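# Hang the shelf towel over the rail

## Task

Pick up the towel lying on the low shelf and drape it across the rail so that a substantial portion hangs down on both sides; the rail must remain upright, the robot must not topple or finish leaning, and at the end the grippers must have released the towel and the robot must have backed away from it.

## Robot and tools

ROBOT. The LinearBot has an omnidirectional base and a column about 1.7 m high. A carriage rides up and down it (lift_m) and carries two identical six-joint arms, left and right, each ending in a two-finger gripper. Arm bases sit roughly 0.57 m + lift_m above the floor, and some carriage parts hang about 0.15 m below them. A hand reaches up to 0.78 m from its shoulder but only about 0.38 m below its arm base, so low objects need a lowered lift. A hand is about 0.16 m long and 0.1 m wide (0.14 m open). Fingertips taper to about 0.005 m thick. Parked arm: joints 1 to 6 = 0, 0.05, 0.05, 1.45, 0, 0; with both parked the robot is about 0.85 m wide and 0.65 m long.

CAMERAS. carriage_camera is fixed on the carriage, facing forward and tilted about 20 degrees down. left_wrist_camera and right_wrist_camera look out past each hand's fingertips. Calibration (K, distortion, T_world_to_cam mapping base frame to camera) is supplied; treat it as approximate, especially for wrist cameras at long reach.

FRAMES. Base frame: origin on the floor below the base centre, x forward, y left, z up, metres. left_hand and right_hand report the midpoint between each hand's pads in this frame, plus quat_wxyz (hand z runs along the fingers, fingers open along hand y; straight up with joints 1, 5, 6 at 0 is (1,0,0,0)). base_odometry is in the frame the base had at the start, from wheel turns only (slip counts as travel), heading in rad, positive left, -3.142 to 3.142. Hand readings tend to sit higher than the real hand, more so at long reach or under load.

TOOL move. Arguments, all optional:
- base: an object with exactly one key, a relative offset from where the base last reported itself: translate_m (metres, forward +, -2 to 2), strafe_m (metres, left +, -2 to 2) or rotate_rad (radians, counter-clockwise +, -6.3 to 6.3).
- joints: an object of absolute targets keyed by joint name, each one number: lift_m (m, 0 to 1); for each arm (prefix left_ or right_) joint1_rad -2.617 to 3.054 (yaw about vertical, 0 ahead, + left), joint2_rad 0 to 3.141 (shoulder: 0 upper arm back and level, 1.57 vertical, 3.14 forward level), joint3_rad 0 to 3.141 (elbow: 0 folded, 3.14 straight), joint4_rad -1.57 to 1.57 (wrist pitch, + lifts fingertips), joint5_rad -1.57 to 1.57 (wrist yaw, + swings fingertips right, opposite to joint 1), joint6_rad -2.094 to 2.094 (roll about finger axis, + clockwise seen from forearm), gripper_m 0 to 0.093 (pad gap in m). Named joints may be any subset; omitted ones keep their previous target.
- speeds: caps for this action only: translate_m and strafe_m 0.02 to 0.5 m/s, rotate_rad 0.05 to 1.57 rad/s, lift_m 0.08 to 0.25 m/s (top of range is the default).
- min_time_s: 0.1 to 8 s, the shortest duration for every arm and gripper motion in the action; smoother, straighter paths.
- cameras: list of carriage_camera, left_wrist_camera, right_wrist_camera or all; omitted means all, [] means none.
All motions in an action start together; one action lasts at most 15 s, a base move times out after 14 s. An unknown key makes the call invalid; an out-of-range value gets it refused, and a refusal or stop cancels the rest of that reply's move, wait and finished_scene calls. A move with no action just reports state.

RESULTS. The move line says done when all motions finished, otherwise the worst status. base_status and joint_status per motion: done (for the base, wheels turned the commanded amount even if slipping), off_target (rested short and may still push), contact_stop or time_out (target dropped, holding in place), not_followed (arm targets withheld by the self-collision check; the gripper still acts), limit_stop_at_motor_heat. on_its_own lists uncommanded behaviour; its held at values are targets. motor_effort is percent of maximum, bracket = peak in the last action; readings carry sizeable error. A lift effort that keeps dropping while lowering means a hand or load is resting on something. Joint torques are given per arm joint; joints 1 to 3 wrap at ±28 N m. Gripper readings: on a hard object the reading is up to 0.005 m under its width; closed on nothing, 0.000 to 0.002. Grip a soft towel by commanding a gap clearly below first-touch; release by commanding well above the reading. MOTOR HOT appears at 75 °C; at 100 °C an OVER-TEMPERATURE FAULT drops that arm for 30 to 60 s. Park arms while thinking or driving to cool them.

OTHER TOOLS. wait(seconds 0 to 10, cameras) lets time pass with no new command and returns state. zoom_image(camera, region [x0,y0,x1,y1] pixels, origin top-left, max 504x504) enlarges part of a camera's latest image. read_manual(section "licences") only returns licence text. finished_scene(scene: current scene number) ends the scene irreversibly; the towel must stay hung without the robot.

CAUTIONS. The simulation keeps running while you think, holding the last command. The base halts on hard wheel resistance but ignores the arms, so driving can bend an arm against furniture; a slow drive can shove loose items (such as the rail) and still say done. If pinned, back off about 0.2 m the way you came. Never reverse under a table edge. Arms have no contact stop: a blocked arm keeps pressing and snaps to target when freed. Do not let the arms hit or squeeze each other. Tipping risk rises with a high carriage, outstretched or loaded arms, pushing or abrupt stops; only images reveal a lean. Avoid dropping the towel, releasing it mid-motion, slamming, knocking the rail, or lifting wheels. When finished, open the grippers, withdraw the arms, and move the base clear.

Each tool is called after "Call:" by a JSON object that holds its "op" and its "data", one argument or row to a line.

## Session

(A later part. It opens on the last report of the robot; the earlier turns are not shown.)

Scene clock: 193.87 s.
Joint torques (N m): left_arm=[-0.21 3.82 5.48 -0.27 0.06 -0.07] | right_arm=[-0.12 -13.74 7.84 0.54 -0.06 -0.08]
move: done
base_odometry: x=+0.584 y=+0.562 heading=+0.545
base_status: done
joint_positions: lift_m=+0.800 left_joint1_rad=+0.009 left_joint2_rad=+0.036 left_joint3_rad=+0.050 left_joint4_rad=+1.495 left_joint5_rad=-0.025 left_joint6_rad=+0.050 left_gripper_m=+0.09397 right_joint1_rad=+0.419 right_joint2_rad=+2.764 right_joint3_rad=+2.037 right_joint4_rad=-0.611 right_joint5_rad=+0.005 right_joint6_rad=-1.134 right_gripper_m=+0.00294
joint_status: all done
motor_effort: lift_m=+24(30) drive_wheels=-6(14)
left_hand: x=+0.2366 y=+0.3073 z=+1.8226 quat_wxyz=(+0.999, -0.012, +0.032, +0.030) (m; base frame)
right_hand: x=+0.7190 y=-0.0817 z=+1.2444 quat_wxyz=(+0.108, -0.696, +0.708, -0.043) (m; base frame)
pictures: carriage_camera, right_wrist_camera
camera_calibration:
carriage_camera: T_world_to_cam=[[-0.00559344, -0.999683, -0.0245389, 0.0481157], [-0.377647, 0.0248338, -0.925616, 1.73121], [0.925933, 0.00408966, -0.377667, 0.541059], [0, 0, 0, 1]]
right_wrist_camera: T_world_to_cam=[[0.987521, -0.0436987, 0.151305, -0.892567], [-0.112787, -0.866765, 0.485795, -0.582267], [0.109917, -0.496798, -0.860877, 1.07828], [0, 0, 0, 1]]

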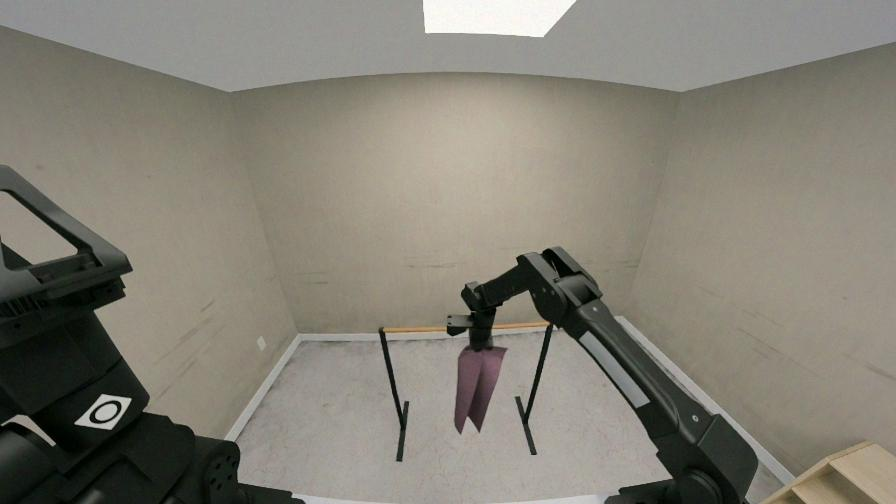

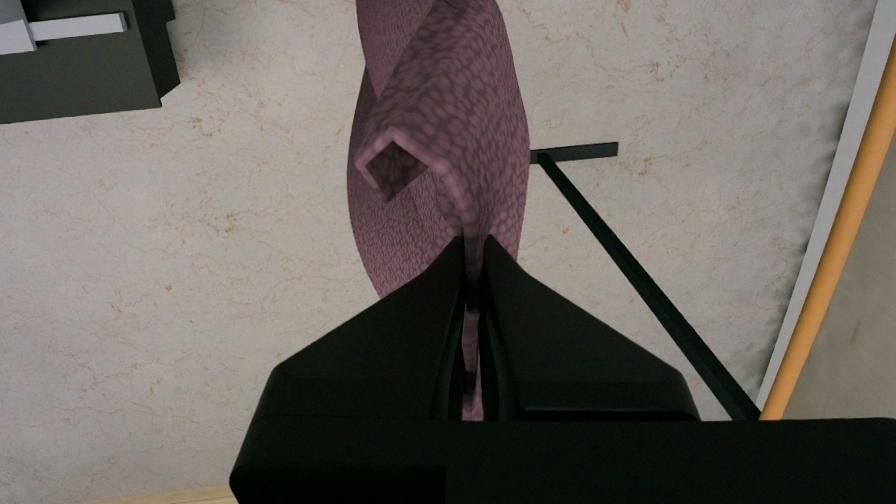

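Call:
{"op": "move", "data": {
  "base": {"translate_m": 0.4},
  "speeds": {"translate_m": 0.12},
  "cameras": ["carriage_camera", "right_wrist_camera"]
}}

Scene clock: 206.80 s.
Joint torques (N m): left_arm=[-0.24 3.89 5.49 -0.28 0.05 -0.08] | right_arm=[-0.28 -13.55 7.79 0.58 -0.05 -0.09]
move: done
base_odometry: x=+0.926 y=+0.769 heading=+0.546
base_status: done
joint_positions: lift_m=+0.800 left_joint1_rad=+0.009 left_joint2_rad=+0.036 left_joint3_rad=+0.050 left_joint4_rad=+1.495 left_joint5_rad=-0.025 left_joint6_rad=+0.050 left_gripper_m=+0.09397 right_joint1_rad=+0.421 right_joint2_rad=+2.765 right_joint3_rad=+2.037 right_joint4_rad=-0.616 right_joint5_rad=+0.005 right_joint6_rad=-1.135 right_gripper_m=+0.00294
motor_effort: lift_m=+24(25) drive_wheels=+5(11)
left_hand: x=+0.2365 y=+0.3073 z=+1.8226 quat_wxyz=(+0.999, -0.012, +0.031, +0.030) (m; base frame)
right_hand: x=+0.7175 y=-0.0815 z=+1.2439 quat_wxyz=(+0.105, -0.697, +0.708, -0.042) (m; base frame)
pictures: carriage_camera, right_wrist_camera
camera_calibration:
carriage_camera: T_world_to_cam=[[-0.00559344, -0.999683, -0.0245389, 0.0481157], [-0.377647, 0.0248338, -0.925616, 1.73121], [0.925933, 0.00408966, -0.377667, 0.541059], [0, 0, 0, 1]]
right_wrist_camera: T_world_to_cam=[[0.988323, -0.0414879, 0.146617, -0.885556], [-0.108785, -0.865875, 0.488289, -0.587903], [0.106694, -0.498537, -0.860278, 1.07957], [0, 0, 0, 1]]

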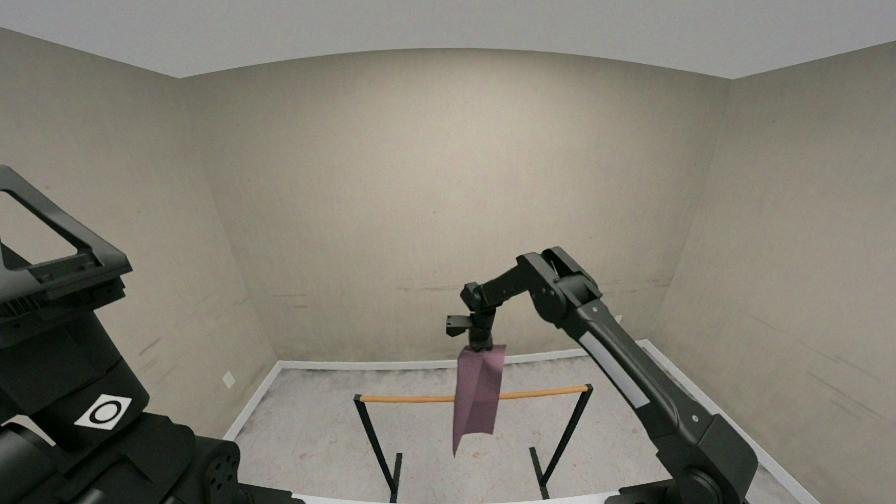

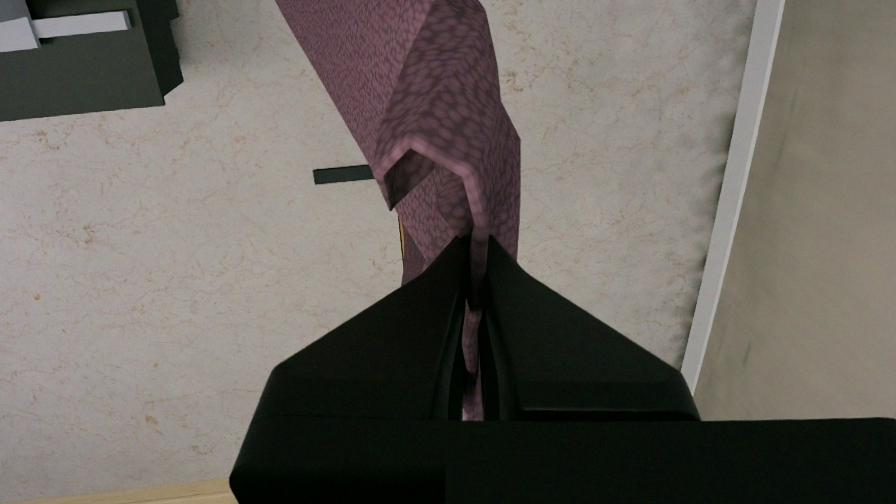

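Call:
{"op": "move", "data": {
  "base": {"translate_m": 0.12},
  "speeds": {"translate_m": 0.08},
  "cameras": ["carriage_camera", "right_wrist_camera"]
}}

Scene clock: 211.23 s.
Joint torques (N m): left_arm=[-0.18 3.89 5.42 -0.29 0.04 -0.07] | right_arm=[-0.36 -13.63 7.75 0.6 -0.06 -0.09]
move: done
base_odometry: x=+1.028 y=+0.832 heading=+0.546
base_status: done
joint_positions: lift_m=+0.800 left_joint1_rad=+0.009 left_joint2_rad=+0.036 left_joint3_rad=+0.050 left_joint4_rad=+1.495 left_joint5_rad=-0.025 left_joint6_rad=+0.050 left_gripper_m=+0.09397 right_joint1_rad=+0.422 right_joint2_rad=+2.765 right_joint3_rad=+2.037 right_joint4_rad=-0.618 right_joint5_rad=+0.005 right_joint6_rad=-1.135 right_gripper_m=+0.00294
motor_effort: lift_m=+24(25) drive_wheels=+4(13)
left_hand: x=+0.2365 y=+0.3073 z=+1.8226 quat_wxyz=(+0.999, -0.012, +0.031, +0.030) (m; base frame)
right_hand: x=+0.7169 y=-0.0813 z=+1.2438 quat_wxyz=(+0.104, -0.697, +0.708, -0.042) (m; base frame)
pictures: carriage_camera, right_wrist_camera
camera_calibration:
carriage_camera: T_world_to_cam=[[-0.00559344, -0.999683, -0.0245389, 0.0481157], [-0.377647, 0.0248338, -0.925616, 1.73121], [0.925933, 0.00408966, -0.377667, 0.541059], [0, 0, 0, 1]]
right_wrist_camera: T_world_to_cam=[[0.988608, -0.04062, 0.144929, -0.882987], [-0.107274, -0.865577, 0.489152, -0.589882], [0.105578, -0.499127, -0.860073, 1.08014], [0, 0, 0, 1]]

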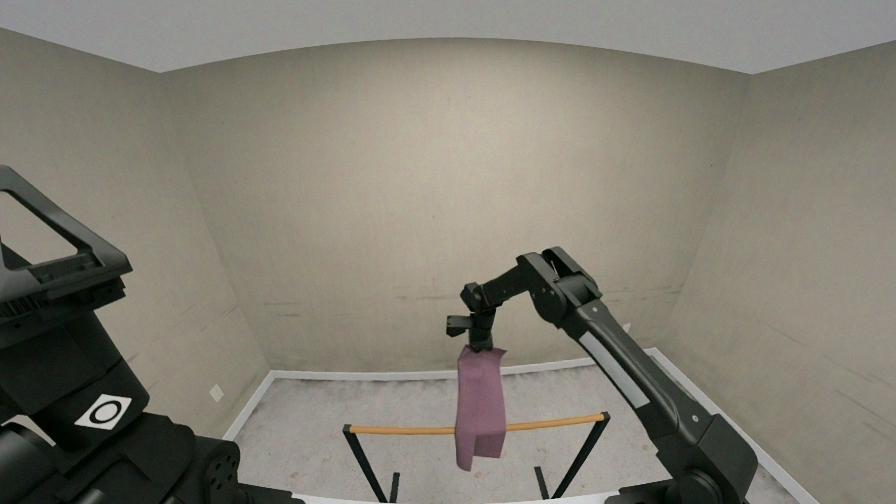

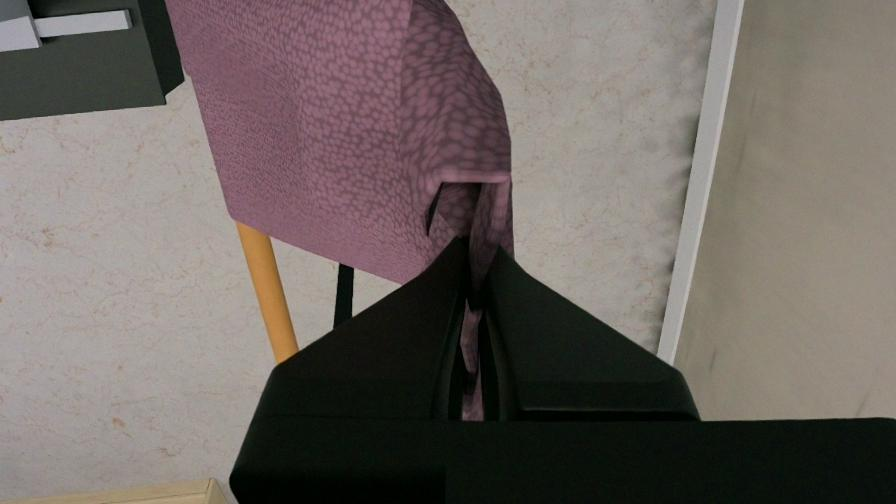

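Call:
{"op": "move", "data": {
  "joints": {"lift_m": 0.55},
  "speeds": {"lift_m": 0.1},
  "cameras": ["carriage_camera", "right_wrist_camera"]
}}

Scene clock: 218.10 s.
Joint torques (N m): left_arm=[-0.27 3.82 5.5 -0.32 0.04 -0.07] | right_arm=[-0.4 -14.37 7.19 0.64 -0.05 -0.07]
move: done
base_odometry: x=+1.028 y=+0.832 heading=+0.546
joint_positions: lift_m=+0.550 left_joint1_rad=+0.009 left_joint2_rad=+0.036 left_joint3_rad=+0.050 left_joint4_rad=+1.495 left_joint5_rad=-0.025 left_joint6_rad=+0.050 left_gripper_m=+0.09397 right_joint1_rad=+0.422 right_joint2_rad=+2.774 right_joint3_rad=+2.045 right_joint4_rad=-0.620 right_joint5_rad=+0.005 right_joint6_rad=-1.135 right_gripper_m=+0.00294
joint_status: all done
motor_effort: lift_m=+20(21) drive_wheels=+4(4)
left_hand: x=+0.2365 y=+0.3073 z=+1.5731 quat_wxyz=(+0.999, -0.012, +0.031, +0.030) (m; base frame)
right_hand: x=+0.7168 y=-0.0813 z=+0.9916 quat_wxyz=(+0.103, -0.698, +0.708, -0.041) (m; base frame)
pictures: carriage_camera, right_wrist_camera
camera_calibration:
carriage_camera: T_world_to_cam=[[-0.00559344, -0.999683, -0.0245389, 0.0419938], [-0.377647, 0.0248338, -0.925616, 1.50029], [0.925933, 0.00408966, -0.377667, 0.446841], [0, 0, 0, 1]]
right_wrist_camera: T_world_to_cam=[[0.989082, -0.0403835, 0.141724, -0.843413], [-0.105592, -0.865063, 0.490424, -0.468986], [0.102795, -0.500034, -0.859883, 0.865008], [0, 0, 0, 1]]

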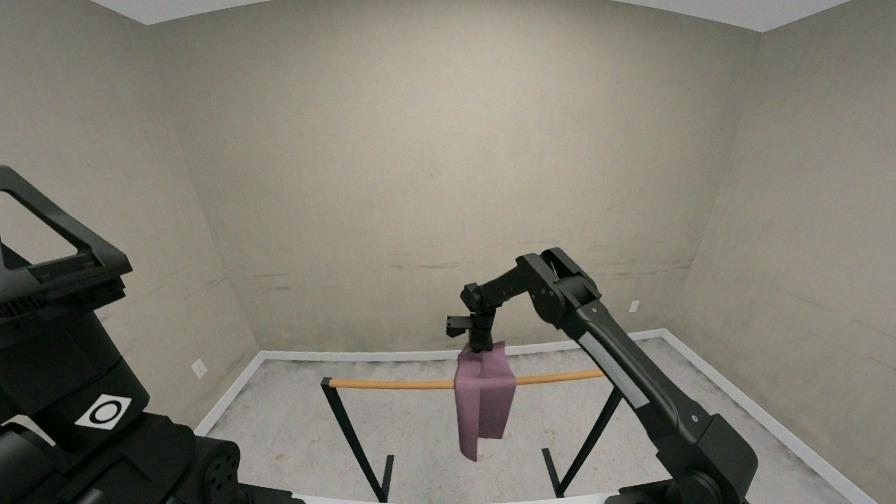

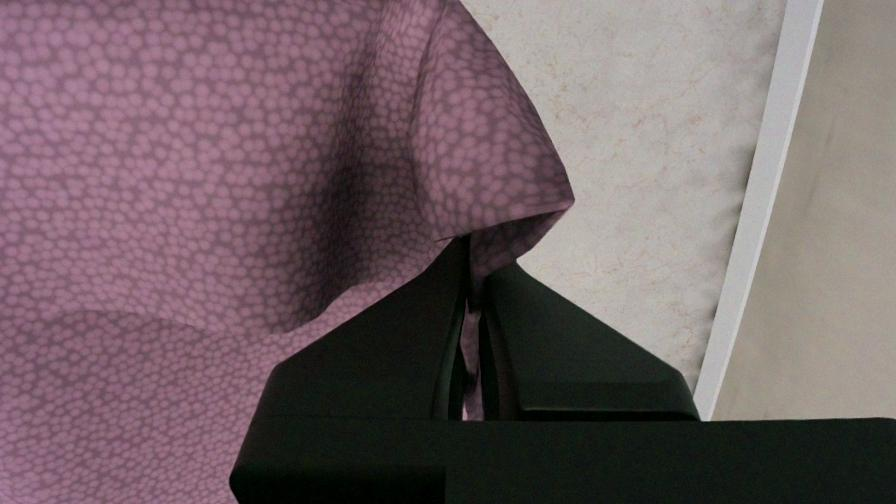

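Call:
{"op": "move", "data": {
  "joints": {"lift_m": 0.42},
  "speeds": {"lift_m": 0.08},
  "cameras": ["carriage_camera", "right_wrist_camera"]
}}

Scene clock: 223.53 s.
Joint torques (N m): left_arm=[-0.27 3.92 5.49 -0.31 0.05 -0.08] | right_arm=[-0.31 -14.45 6.86 0.64 -0.04 -0.08]
move: done
base_odometry: x=+1.028 y=+0.832 heading=+0.546
joint_positions: lift_m=+0.420 left_joint1_rad=+0.009 left_joint2_rad=+0.036 left_joint3_rad=+0.050 left_joint4_rad=+1.495 left_joint5_rad=-0.025 left_joint6_rad=+0.050 left_gripper_m=+0.09397 right_joint1_rad=+0.422 right_joint2_rad=+2.775 right_joint3_rad=+2.048 right_joint4_rad=-0.622 right_joint5_rad=+0.002 right_joint6_rad=-1.135 right_gripper_m=+0.00294
joint_status: all done
motor_effort: lift_m=+20(21) drive_wheels=-3(4)
left_hand: x=+0.2365 y=+0.3073 z=+1.4432 quat_wxyz=(+0.999, -0.012, +0.031, +0.030) (m; base frame)
right_hand: x=+0.7167 y=-0.0809 z=+0.8614 quat_wxyz=(+0.103, -0.698, +0.708, -0.040) (m; base frame)
pictures: carriage_camera, right_wrist_camera
camera_calibration:
carriage_camera: T_world_to_cam=[[-0.00559344, -0.999683, -0.0245389, 0.0388056], [-0.377647, 0.0248338, -0.925616, 1.38003], [0.925933, 0.00408966, -0.377667, 0.397772], [0, 0, 0, 1]]
right_wrist_camera: T_world_to_cam=[[0.989378, -0.0401072, 0.139724, -0.82329], [-0.104198, -0.865885, 0.489271, -0.404891], [0.101361, -0.498633, -0.860866, 0.755237], [0, 0, 0, 1]]

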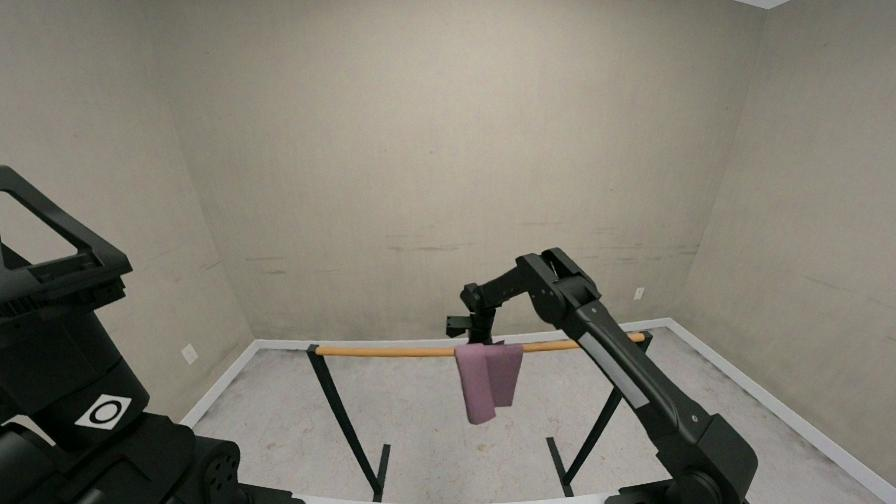

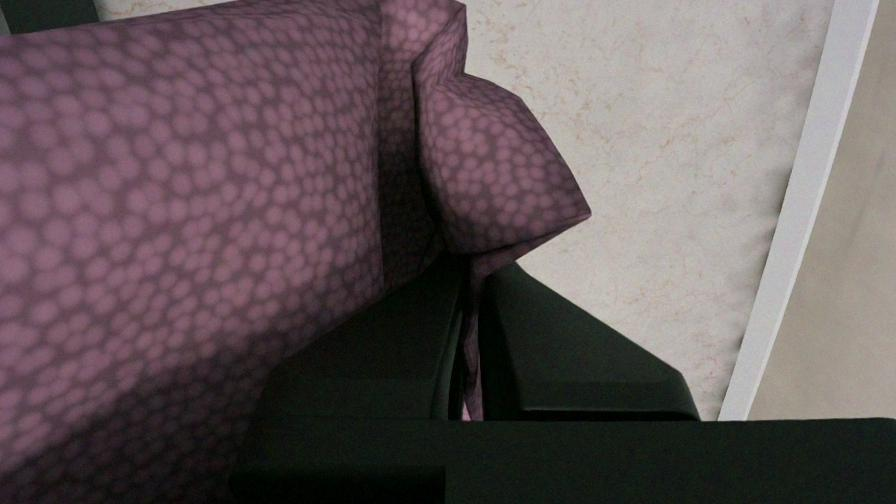

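Call:
{"op": "move", "data": {
  "joints": {"lift_m": 0.445},
  "speeds": {"lift_m": 0.08},
  "cameras": ["carriage_camera"]
}}

Call:
{"op": "zoom_image", "data": {
  "camera": "carriage_camera",
  "region": [420, 310, 580, 450]
}}

Scene clock: 234.83 s.
Joint torques (N m): left_arm=[-0.29 3.89 5.53 -0.27 0.04 -0.07] | right_arm=[-0.46 -14.76 6.82 0.63 -0.02 -0.09]
move: done
base_odometry: x=+1.028 y=+0.832 heading=+0.546
joint_positions: lift_m=+0.445 left_joint1_rad=+0.009 left_joint2_rad=+0.036 left_joint3_rad=+0.050 left_joint4_rad=+1.495 left_joint5_rad=-0.025 left_joint6_rad=+0.050 left_gripper_m=+0.09397 right_joint1_rad=+0.422 right_joint2_rad=+2.777 right_joint3_rad=+2.049 right_joint4_rad=-0.623 right_joint5_rad=+0.002 right_joint6_rad=-1.135 right_gripper_m=+0.00294
joint_status: all done
motor_effort: lift_m=+24(30) drive_wheels=+4(4)
left_hand: x=+0.2365 y=+0.3073 z=+1.4676 quat_wxyz=(+0.999, -0.012, +0.031, +0.030) (m; base frame)
right_hand: x=+0.7164 y=-0.0810 z=+0.8852 quat_wxyz=(+0.102, -0.698, +0.708, -0.039) (m; base frame)
pictures: carriage_camera
camera_calibration:
carriage_camera: T_world_to_cam=[[-0.00559344, -0.999683, -0.0245389, 0.0394043], [-0.377647, 0.0248338, -0.925616, 1.40262], [0.925933, 0.00408966, -0.377667, 0.406987], [0, 0, 0, 1]]

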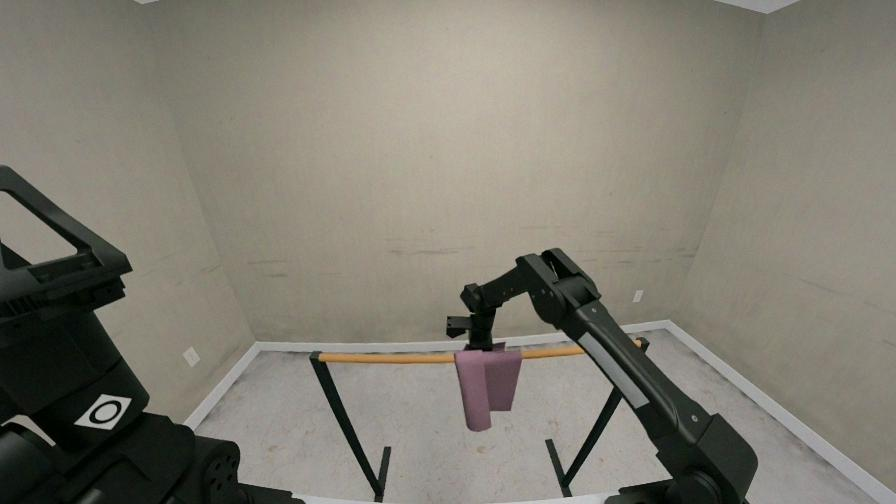

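Scaled by 3.150 from the camera's 896x504 image, which has a finer 1280x720 frame.

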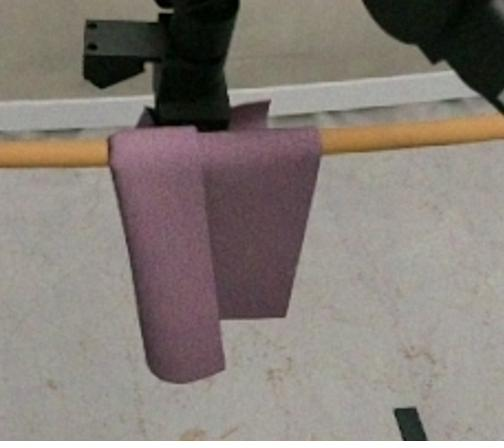

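Call:
{"op": "move", "data": {
  "joints": {"right_gripper_m": 0.05},
  "min_time_s": 2.5,
  "cameras": ["carriage_camera", "right_wrist_camera"]
}}

Call:
{"op": "zoom_image", "data": {
  "camera": "carriage_camera",
  "region": [420, 310, 580, 450]
}}

Scene clock: 241.47 s.
Joint torques (N m): left_arm=[-0.24 3.89 5.48 -0.29 0.06 -0.06] | right_arm=[-0.36 -14.82 6.79 0.66 -0.03 -0.09]
move: done
base_odometry: x=+1.028 y=+0.832 heading=+0.546
joint_positions: lift_m=+0.445 left_joint1_rad=+0.009 left_joint2_rad=+0.036 left_joint3_rad=+0.050 left_joint4_rad=+1.495 left_joint5_rad=-0.025 left_joint6_rad=+0.050 left_gripper_m=+0.09397 right_joint1_rad=+0.422 right_joint2_rad=+2.777 right_joint3_rad=+2.049 right_joint4_rad=-0.623 right_joint5_rad=+0.002 right_joint6_rad=-1.135 right_gripper_m=+0.04988
joint_status: all done
motor_effort: lift_m=+24(25) drive_wheels=+4(4)
left_hand: x=+0.2365 y=+0.3073 z=+1.4676 quat_wxyz=(+0.999, -0.012, +0.031, +0.030) (m; base frame)
right_hand: x=+0.7164 y=-0.0810 z=+0.8852 quat_wxyz=(+0.102, -0.698, +0.708, -0.039) (m; base frame)
pictures: carriage_camera, right_wrist_camera
camera_calibration:
carriage_camera: T_world_to_cam=[[-0.00559344, -0.999683, -0.0245389, 0.0394043], [-0.377647, 0.0248338, -0.925616, 1.40262], [0.925933, 0.00408966, -0.377667, 0.406987], [0, 0, 0, 1]]
right_wrist_camera: T_world_to_cam=[[0.989572, -0.0400203, 0.138371, -0.825339], [-0.103516, -0.865579, 0.489957, -0.417692], [0.100163, -0.499171, -0.860695, 0.776331], [0, 0, 0, 1]]

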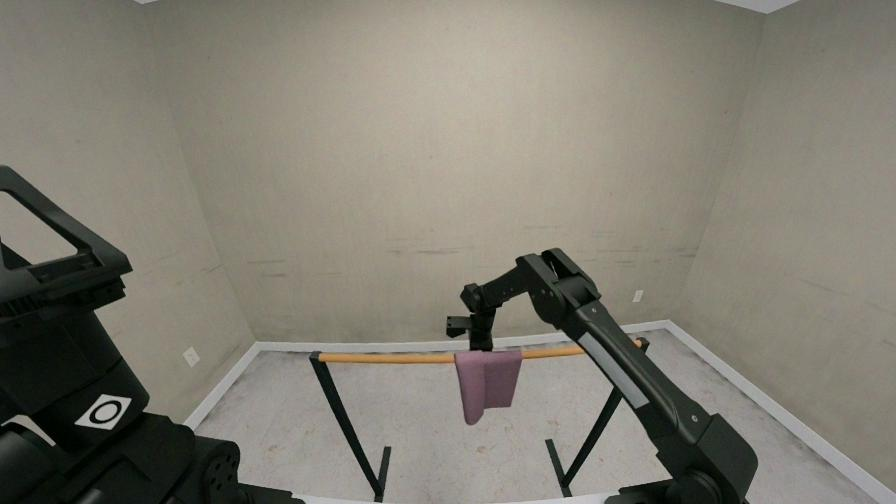

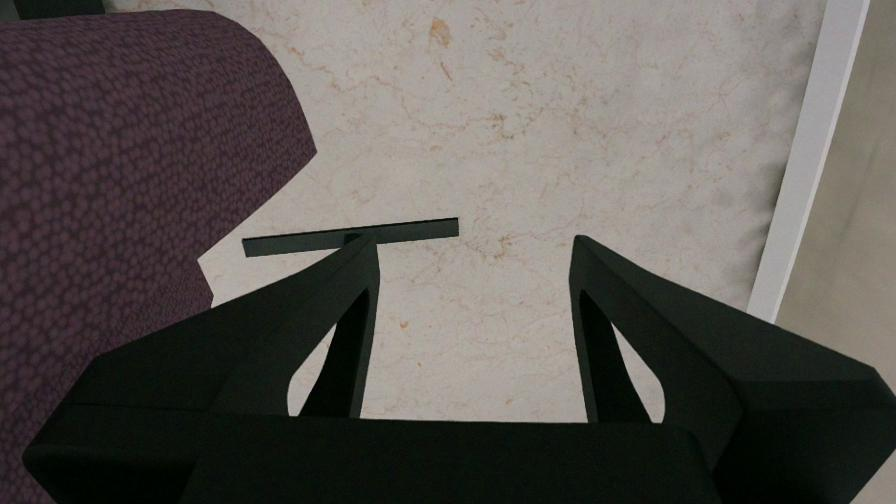

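Scaled by 3.150 from the camera's 896x504 image, which has a finer 1280x720 frame.

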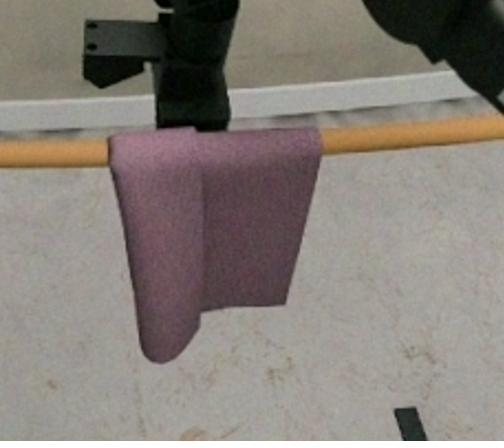

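Call:
{"op": "move", "data": {
  "base": {"translate_m": 0.02},
  "speeds": {"translate_m": 0.05},
  "cameras": ["right_wrist_camera"]
}}

Scene clock: 251.40 s.
Joint torques (N m): left_arm=[-0.21 3.79 5.49 -0.28 0.07 -0.08] | right_arm=[-0.32 -14.89 6.76 0.66 -0.03 -0.08]
move: done
base_odometry: x=+1.045 y=+0.842 heading=+0.547
base_status: done
joint_positions: lift_m=+0.445 left_joint1_rad=+0.009 left_joint2_rad=+0.036 left_joint3_rad=+0.050 left_joint4_rad=+1.495 left_joint5_rad=-0.025 left_joint6_rad=+0.050 left_gripper_m=+0.09397 right_joint1_rad=+0.421 right_joint2_rad=+2.777 right_joint3_rad=+2.049 right_joint4_rad=-0.623 right_joint5_rad=+0.002 right_joint6_rad=-1.135 right_gripper_m=+0.04988
motor_effort: lift_m=+24(25) drive_wheels=+4(12)
left_hand: x=+0.2365 y=+0.3073 z=+1.4676 quat_wxyz=(+0.999, -0.012, +0.031, +0.030) (m; base frame)
right_hand: x=+0.7165 y=-0.0812 z=+0.8852 quat_wxyz=(+0.102, -0.698, +0.708, -0.039) (m; base frame)
pictures: right_wrist_camera
camera_calibration:
right_wrist_camera: T_world_to_cam=[[0.989556, -0.0403978, 0.138371, -0.82545], [-0.103846, -0.865539, 0.489957, -0.417607], [0.0999726, -0.499209, -0.860695, 0.776361], [0, 0, 0, 1]]

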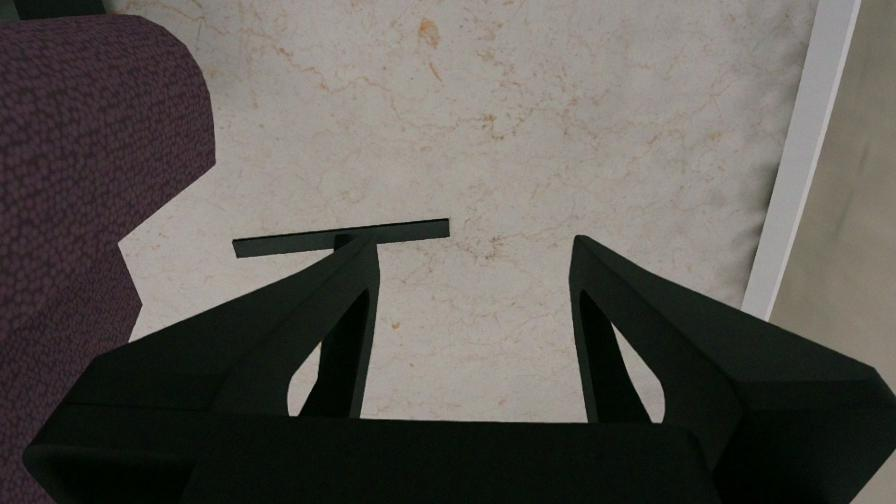

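Clear. Raise straight up slowly.

Call:
{"op": "move", "data": {
  "joints": {"lift_m": 0.72},
  "speeds": {"lift_m": 0.08},
  "cameras": ["carriage_camera", "right_wrist_camera"]
}}

Scene clock: 256.73 s.
Joint torques (N m): left_arm=[-0.24 3.9 5.45 -0.3 0.06 -0.08] | right_arm=[-0.53 -15.15 6.6 0.68 -0.03 -0.09]
move: done
base_odometry: x=+1.045 y=+0.842 heading=+0.547
joint_positions: lift_m=+0.720 left_joint1_rad=+0.009 left_joint2_rad=+0.036 left_joint3_rad=+0.050 left_joint4_rad=+1.495 left_joint5_rad=-0.025 left_joint6_rad=+0.050 left_gripper_m=+0.09397 right_joint1_rad=+0.421 right_joint2_rad=+2.779 right_joint3_rad=+2.051 right_joint4_rad=-0.623 right_joint5_rad=+0.002 right_joint6_rad=-1.135 right_gripper_m=+0.04988
joint_status: all done
motor_effort: lift_m=+25(30) drive_wheels=+4(4)
left_hand: x=+0.2365 y=+0.3073 z=+1.7426 quat_wxyz=(+0.999, -0.012, +0.031, +0.030) (m; base frame)
right_hand: x=+0.7167 y=-0.0812 z=+1.1598 quat_wxyz=(+0.102, -0.698, +0.708, -0.039) (m; base frame)
pictures: carriage_camera, right_wrist_camera
camera_calibration:
carriage_camera: T_world_to_cam=[[-0.00559344, -0.999683, -0.0245389, 0.0461518], [-0.377647, 0.0248338, -0.925616, 1.65714], [0.925933, 0.00408966, -0.377667, 0.510835], [0, 0, 0, 1]]
right_wrist_camera: T_world_to_cam=[[0.989556, -0.0403978, 0.138371, -0.863573], [-0.103846, -0.865539, 0.489957, -0.552082], [0.0999726, -0.499209, -0.860695, 1.01272], [0, 0, 0, 1]]

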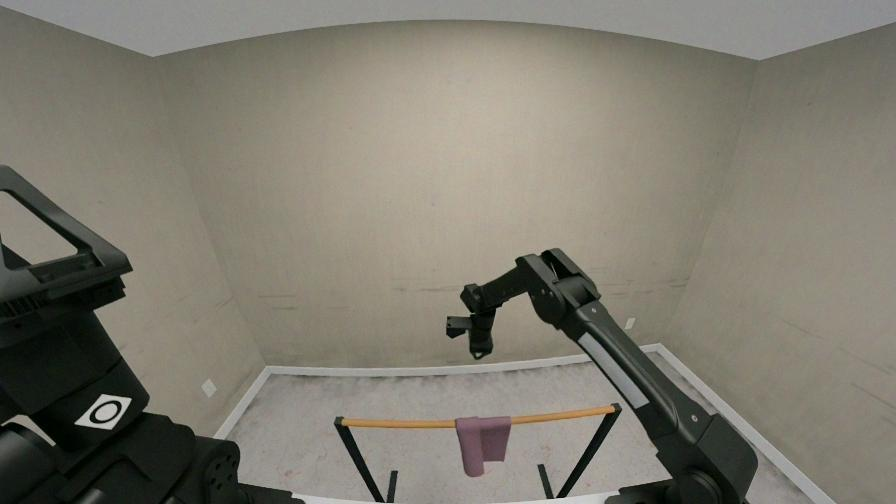

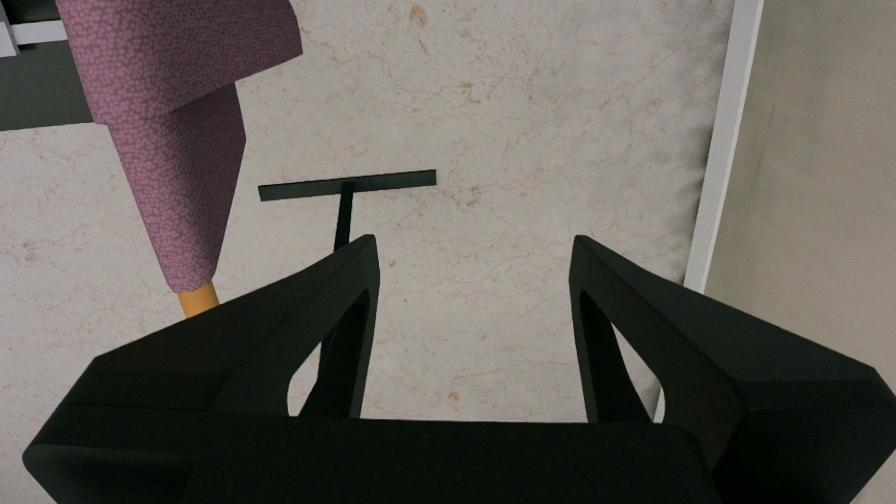

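Call:
{"op": "move", "data": {
  "base": {"translate_m": -0.65},
  "speeds": {"translate_m": 0.2},
  "cameras": ["carriage_camera"]
}}

Call:
{"op": "move", "data": {
  "joints": {"lift_m": 0.3, "right_joint1_rad": 0, "right_joint2_rad": 0.05, "right_joint3_rad": 0.05, "right_joint4_rad": 1.45, "right_joint5_rad": 0, "right_joint6_rad": 0},
  "min_time_s": 3,
  "cameras": ["carriage_camera"]
}}

Scene clock: 266.80 s.
Joint torques (N m): left_arm=[-0.25 3.92 5.48 -0.29 0.06 -0.07] | right_arm=[-0.39 -14.79 6.8 0.66 -0.04 -0.08]
move: done
base_odometry: x=+0.490 y=+0.505 heading=+0.547
base_status: done
joint_positions: lift_m=+0.720 left_joint1_rad=+0.009 left_joint2_rad=+0.036 left_joint3_rad=+0.050 left_joint4_rad=+1.495 left_joint5_rad=-0.025 left_joint6_rad=+0.050 left_gripper_m=+0.09397 right_joint1_rad=+0.422 right_joint2_rad=+2.779 right_joint3_rad=+2.051 right_joint4_rad=-0.623 right_joint5_rad=+0.002 right_joint6_rad=-1.135 right_gripper_m=+0.04988
motor_effort: lift_m=+25(25) drive_wheels=-1(13)
left_hand: x=+0.2366 y=+0.3073 z=+1.7426 quat_wxyz=(+0.999, -0.012, +0.032, +0.030) (m; base frame)
right_hand: x=+0.7166 y=-0.0810 z=+1.1598 quat_wxyz=(+0.102, -0.698, +0.708, -0.039) (m; base frame)
pictures: carriage_camera
camera_calibration:
carriage_camera: T_world_to_cam=[[-0.00559344, -0.999683, -0.0245389, 0.0461518], [-0.377647, 0.0248338, -0.925616, 1.65714], [0.925933, 0.00408966, -0.377667, 0.510835], [0, 0, 0, 1]]

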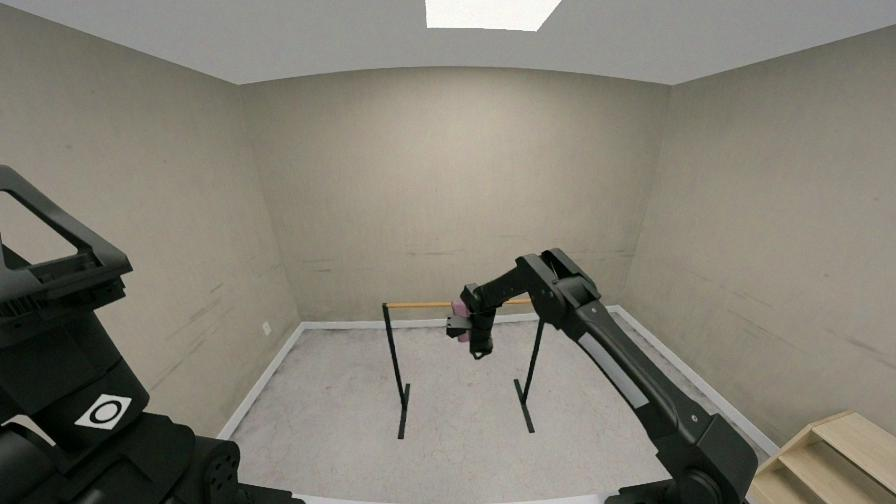

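Scene clock: 270.17 s.
Joint torques (N m): left_arm=[-0.24 3.84 5.46 -0.29 0.05 -0.1] | right_arm=[-0.85 2.66 5.04 -0.02 0.05 0.29]
move: done
base_odometry: x=+0.490 y=+0.505 heading=+0.547
joint_positions: lift_m=+0.300 left_joint1_rad=+0.009 left_joint2_rad=+0.036 left_joint3_rad=+0.050 left_joint4_rad=+1.495 left_joint5_rad=-0.025 left_joint6_rad=+0.050 left_gripper_m=+0.09397 right_joint1_rad=+0.007 right_joint2_rad=+0.062 right_joint3_rad=+0.059 right_joint4_rad=+1.434 right_joint5_rad=+0.002 right_joint6_rad=-0.017 right_gripper_m=+0.04989
joint_status: all done
motor_effort: lift_m=+20(20) drive_wheels=+0(2)
left_hand: x=+0.2366 y=+0.3073 z=+1.3231 quat_wxyz=(+0.999, -0.012, +0.032, +0.030) (m; base frame)
right_hand: x=+0.2567 y=-0.3030 z=+1.3242 quat_wxyz=(+0.998, +0.000, +0.070, -0.005) (m; base frame)
pictures: carriage_camera
camera_calibration:
carriage_camera: T_world_to_cam=[[-0.00559344, -0.999683, -0.0245389, 0.0358592], [-0.377647, 0.0248338, -0.925616, 1.26889], [0.925933, 0.00408966, -0.377667, 0.352425], [0, 0, 0, 1]]

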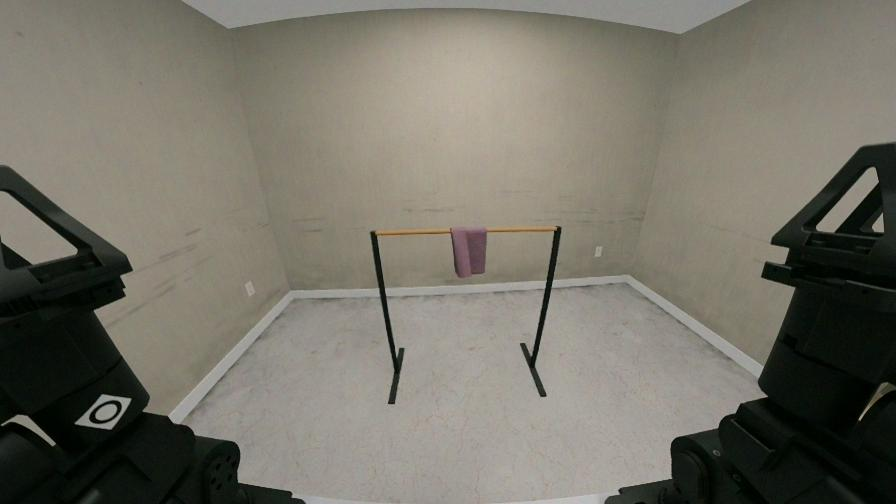

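Call:
{"op": "zoom_image", "data": {
  "camera": "carriage_camera",
  "region": [410, 200, 530, 300]
}}

Scaled by 4.200 from the camera's 896x504 image, which has a finer 1280x720 frame.

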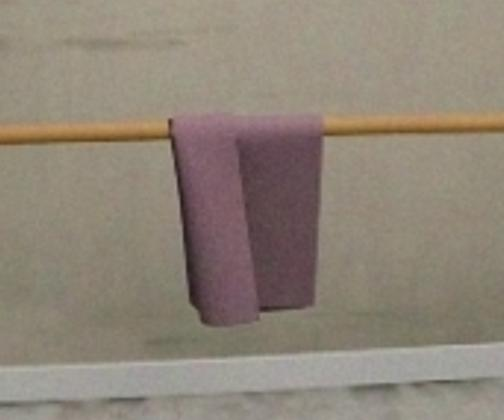

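Call:
{"op": "finished_scene", "data": {
  "scene": 2
}}

The scene is finished: the task was done.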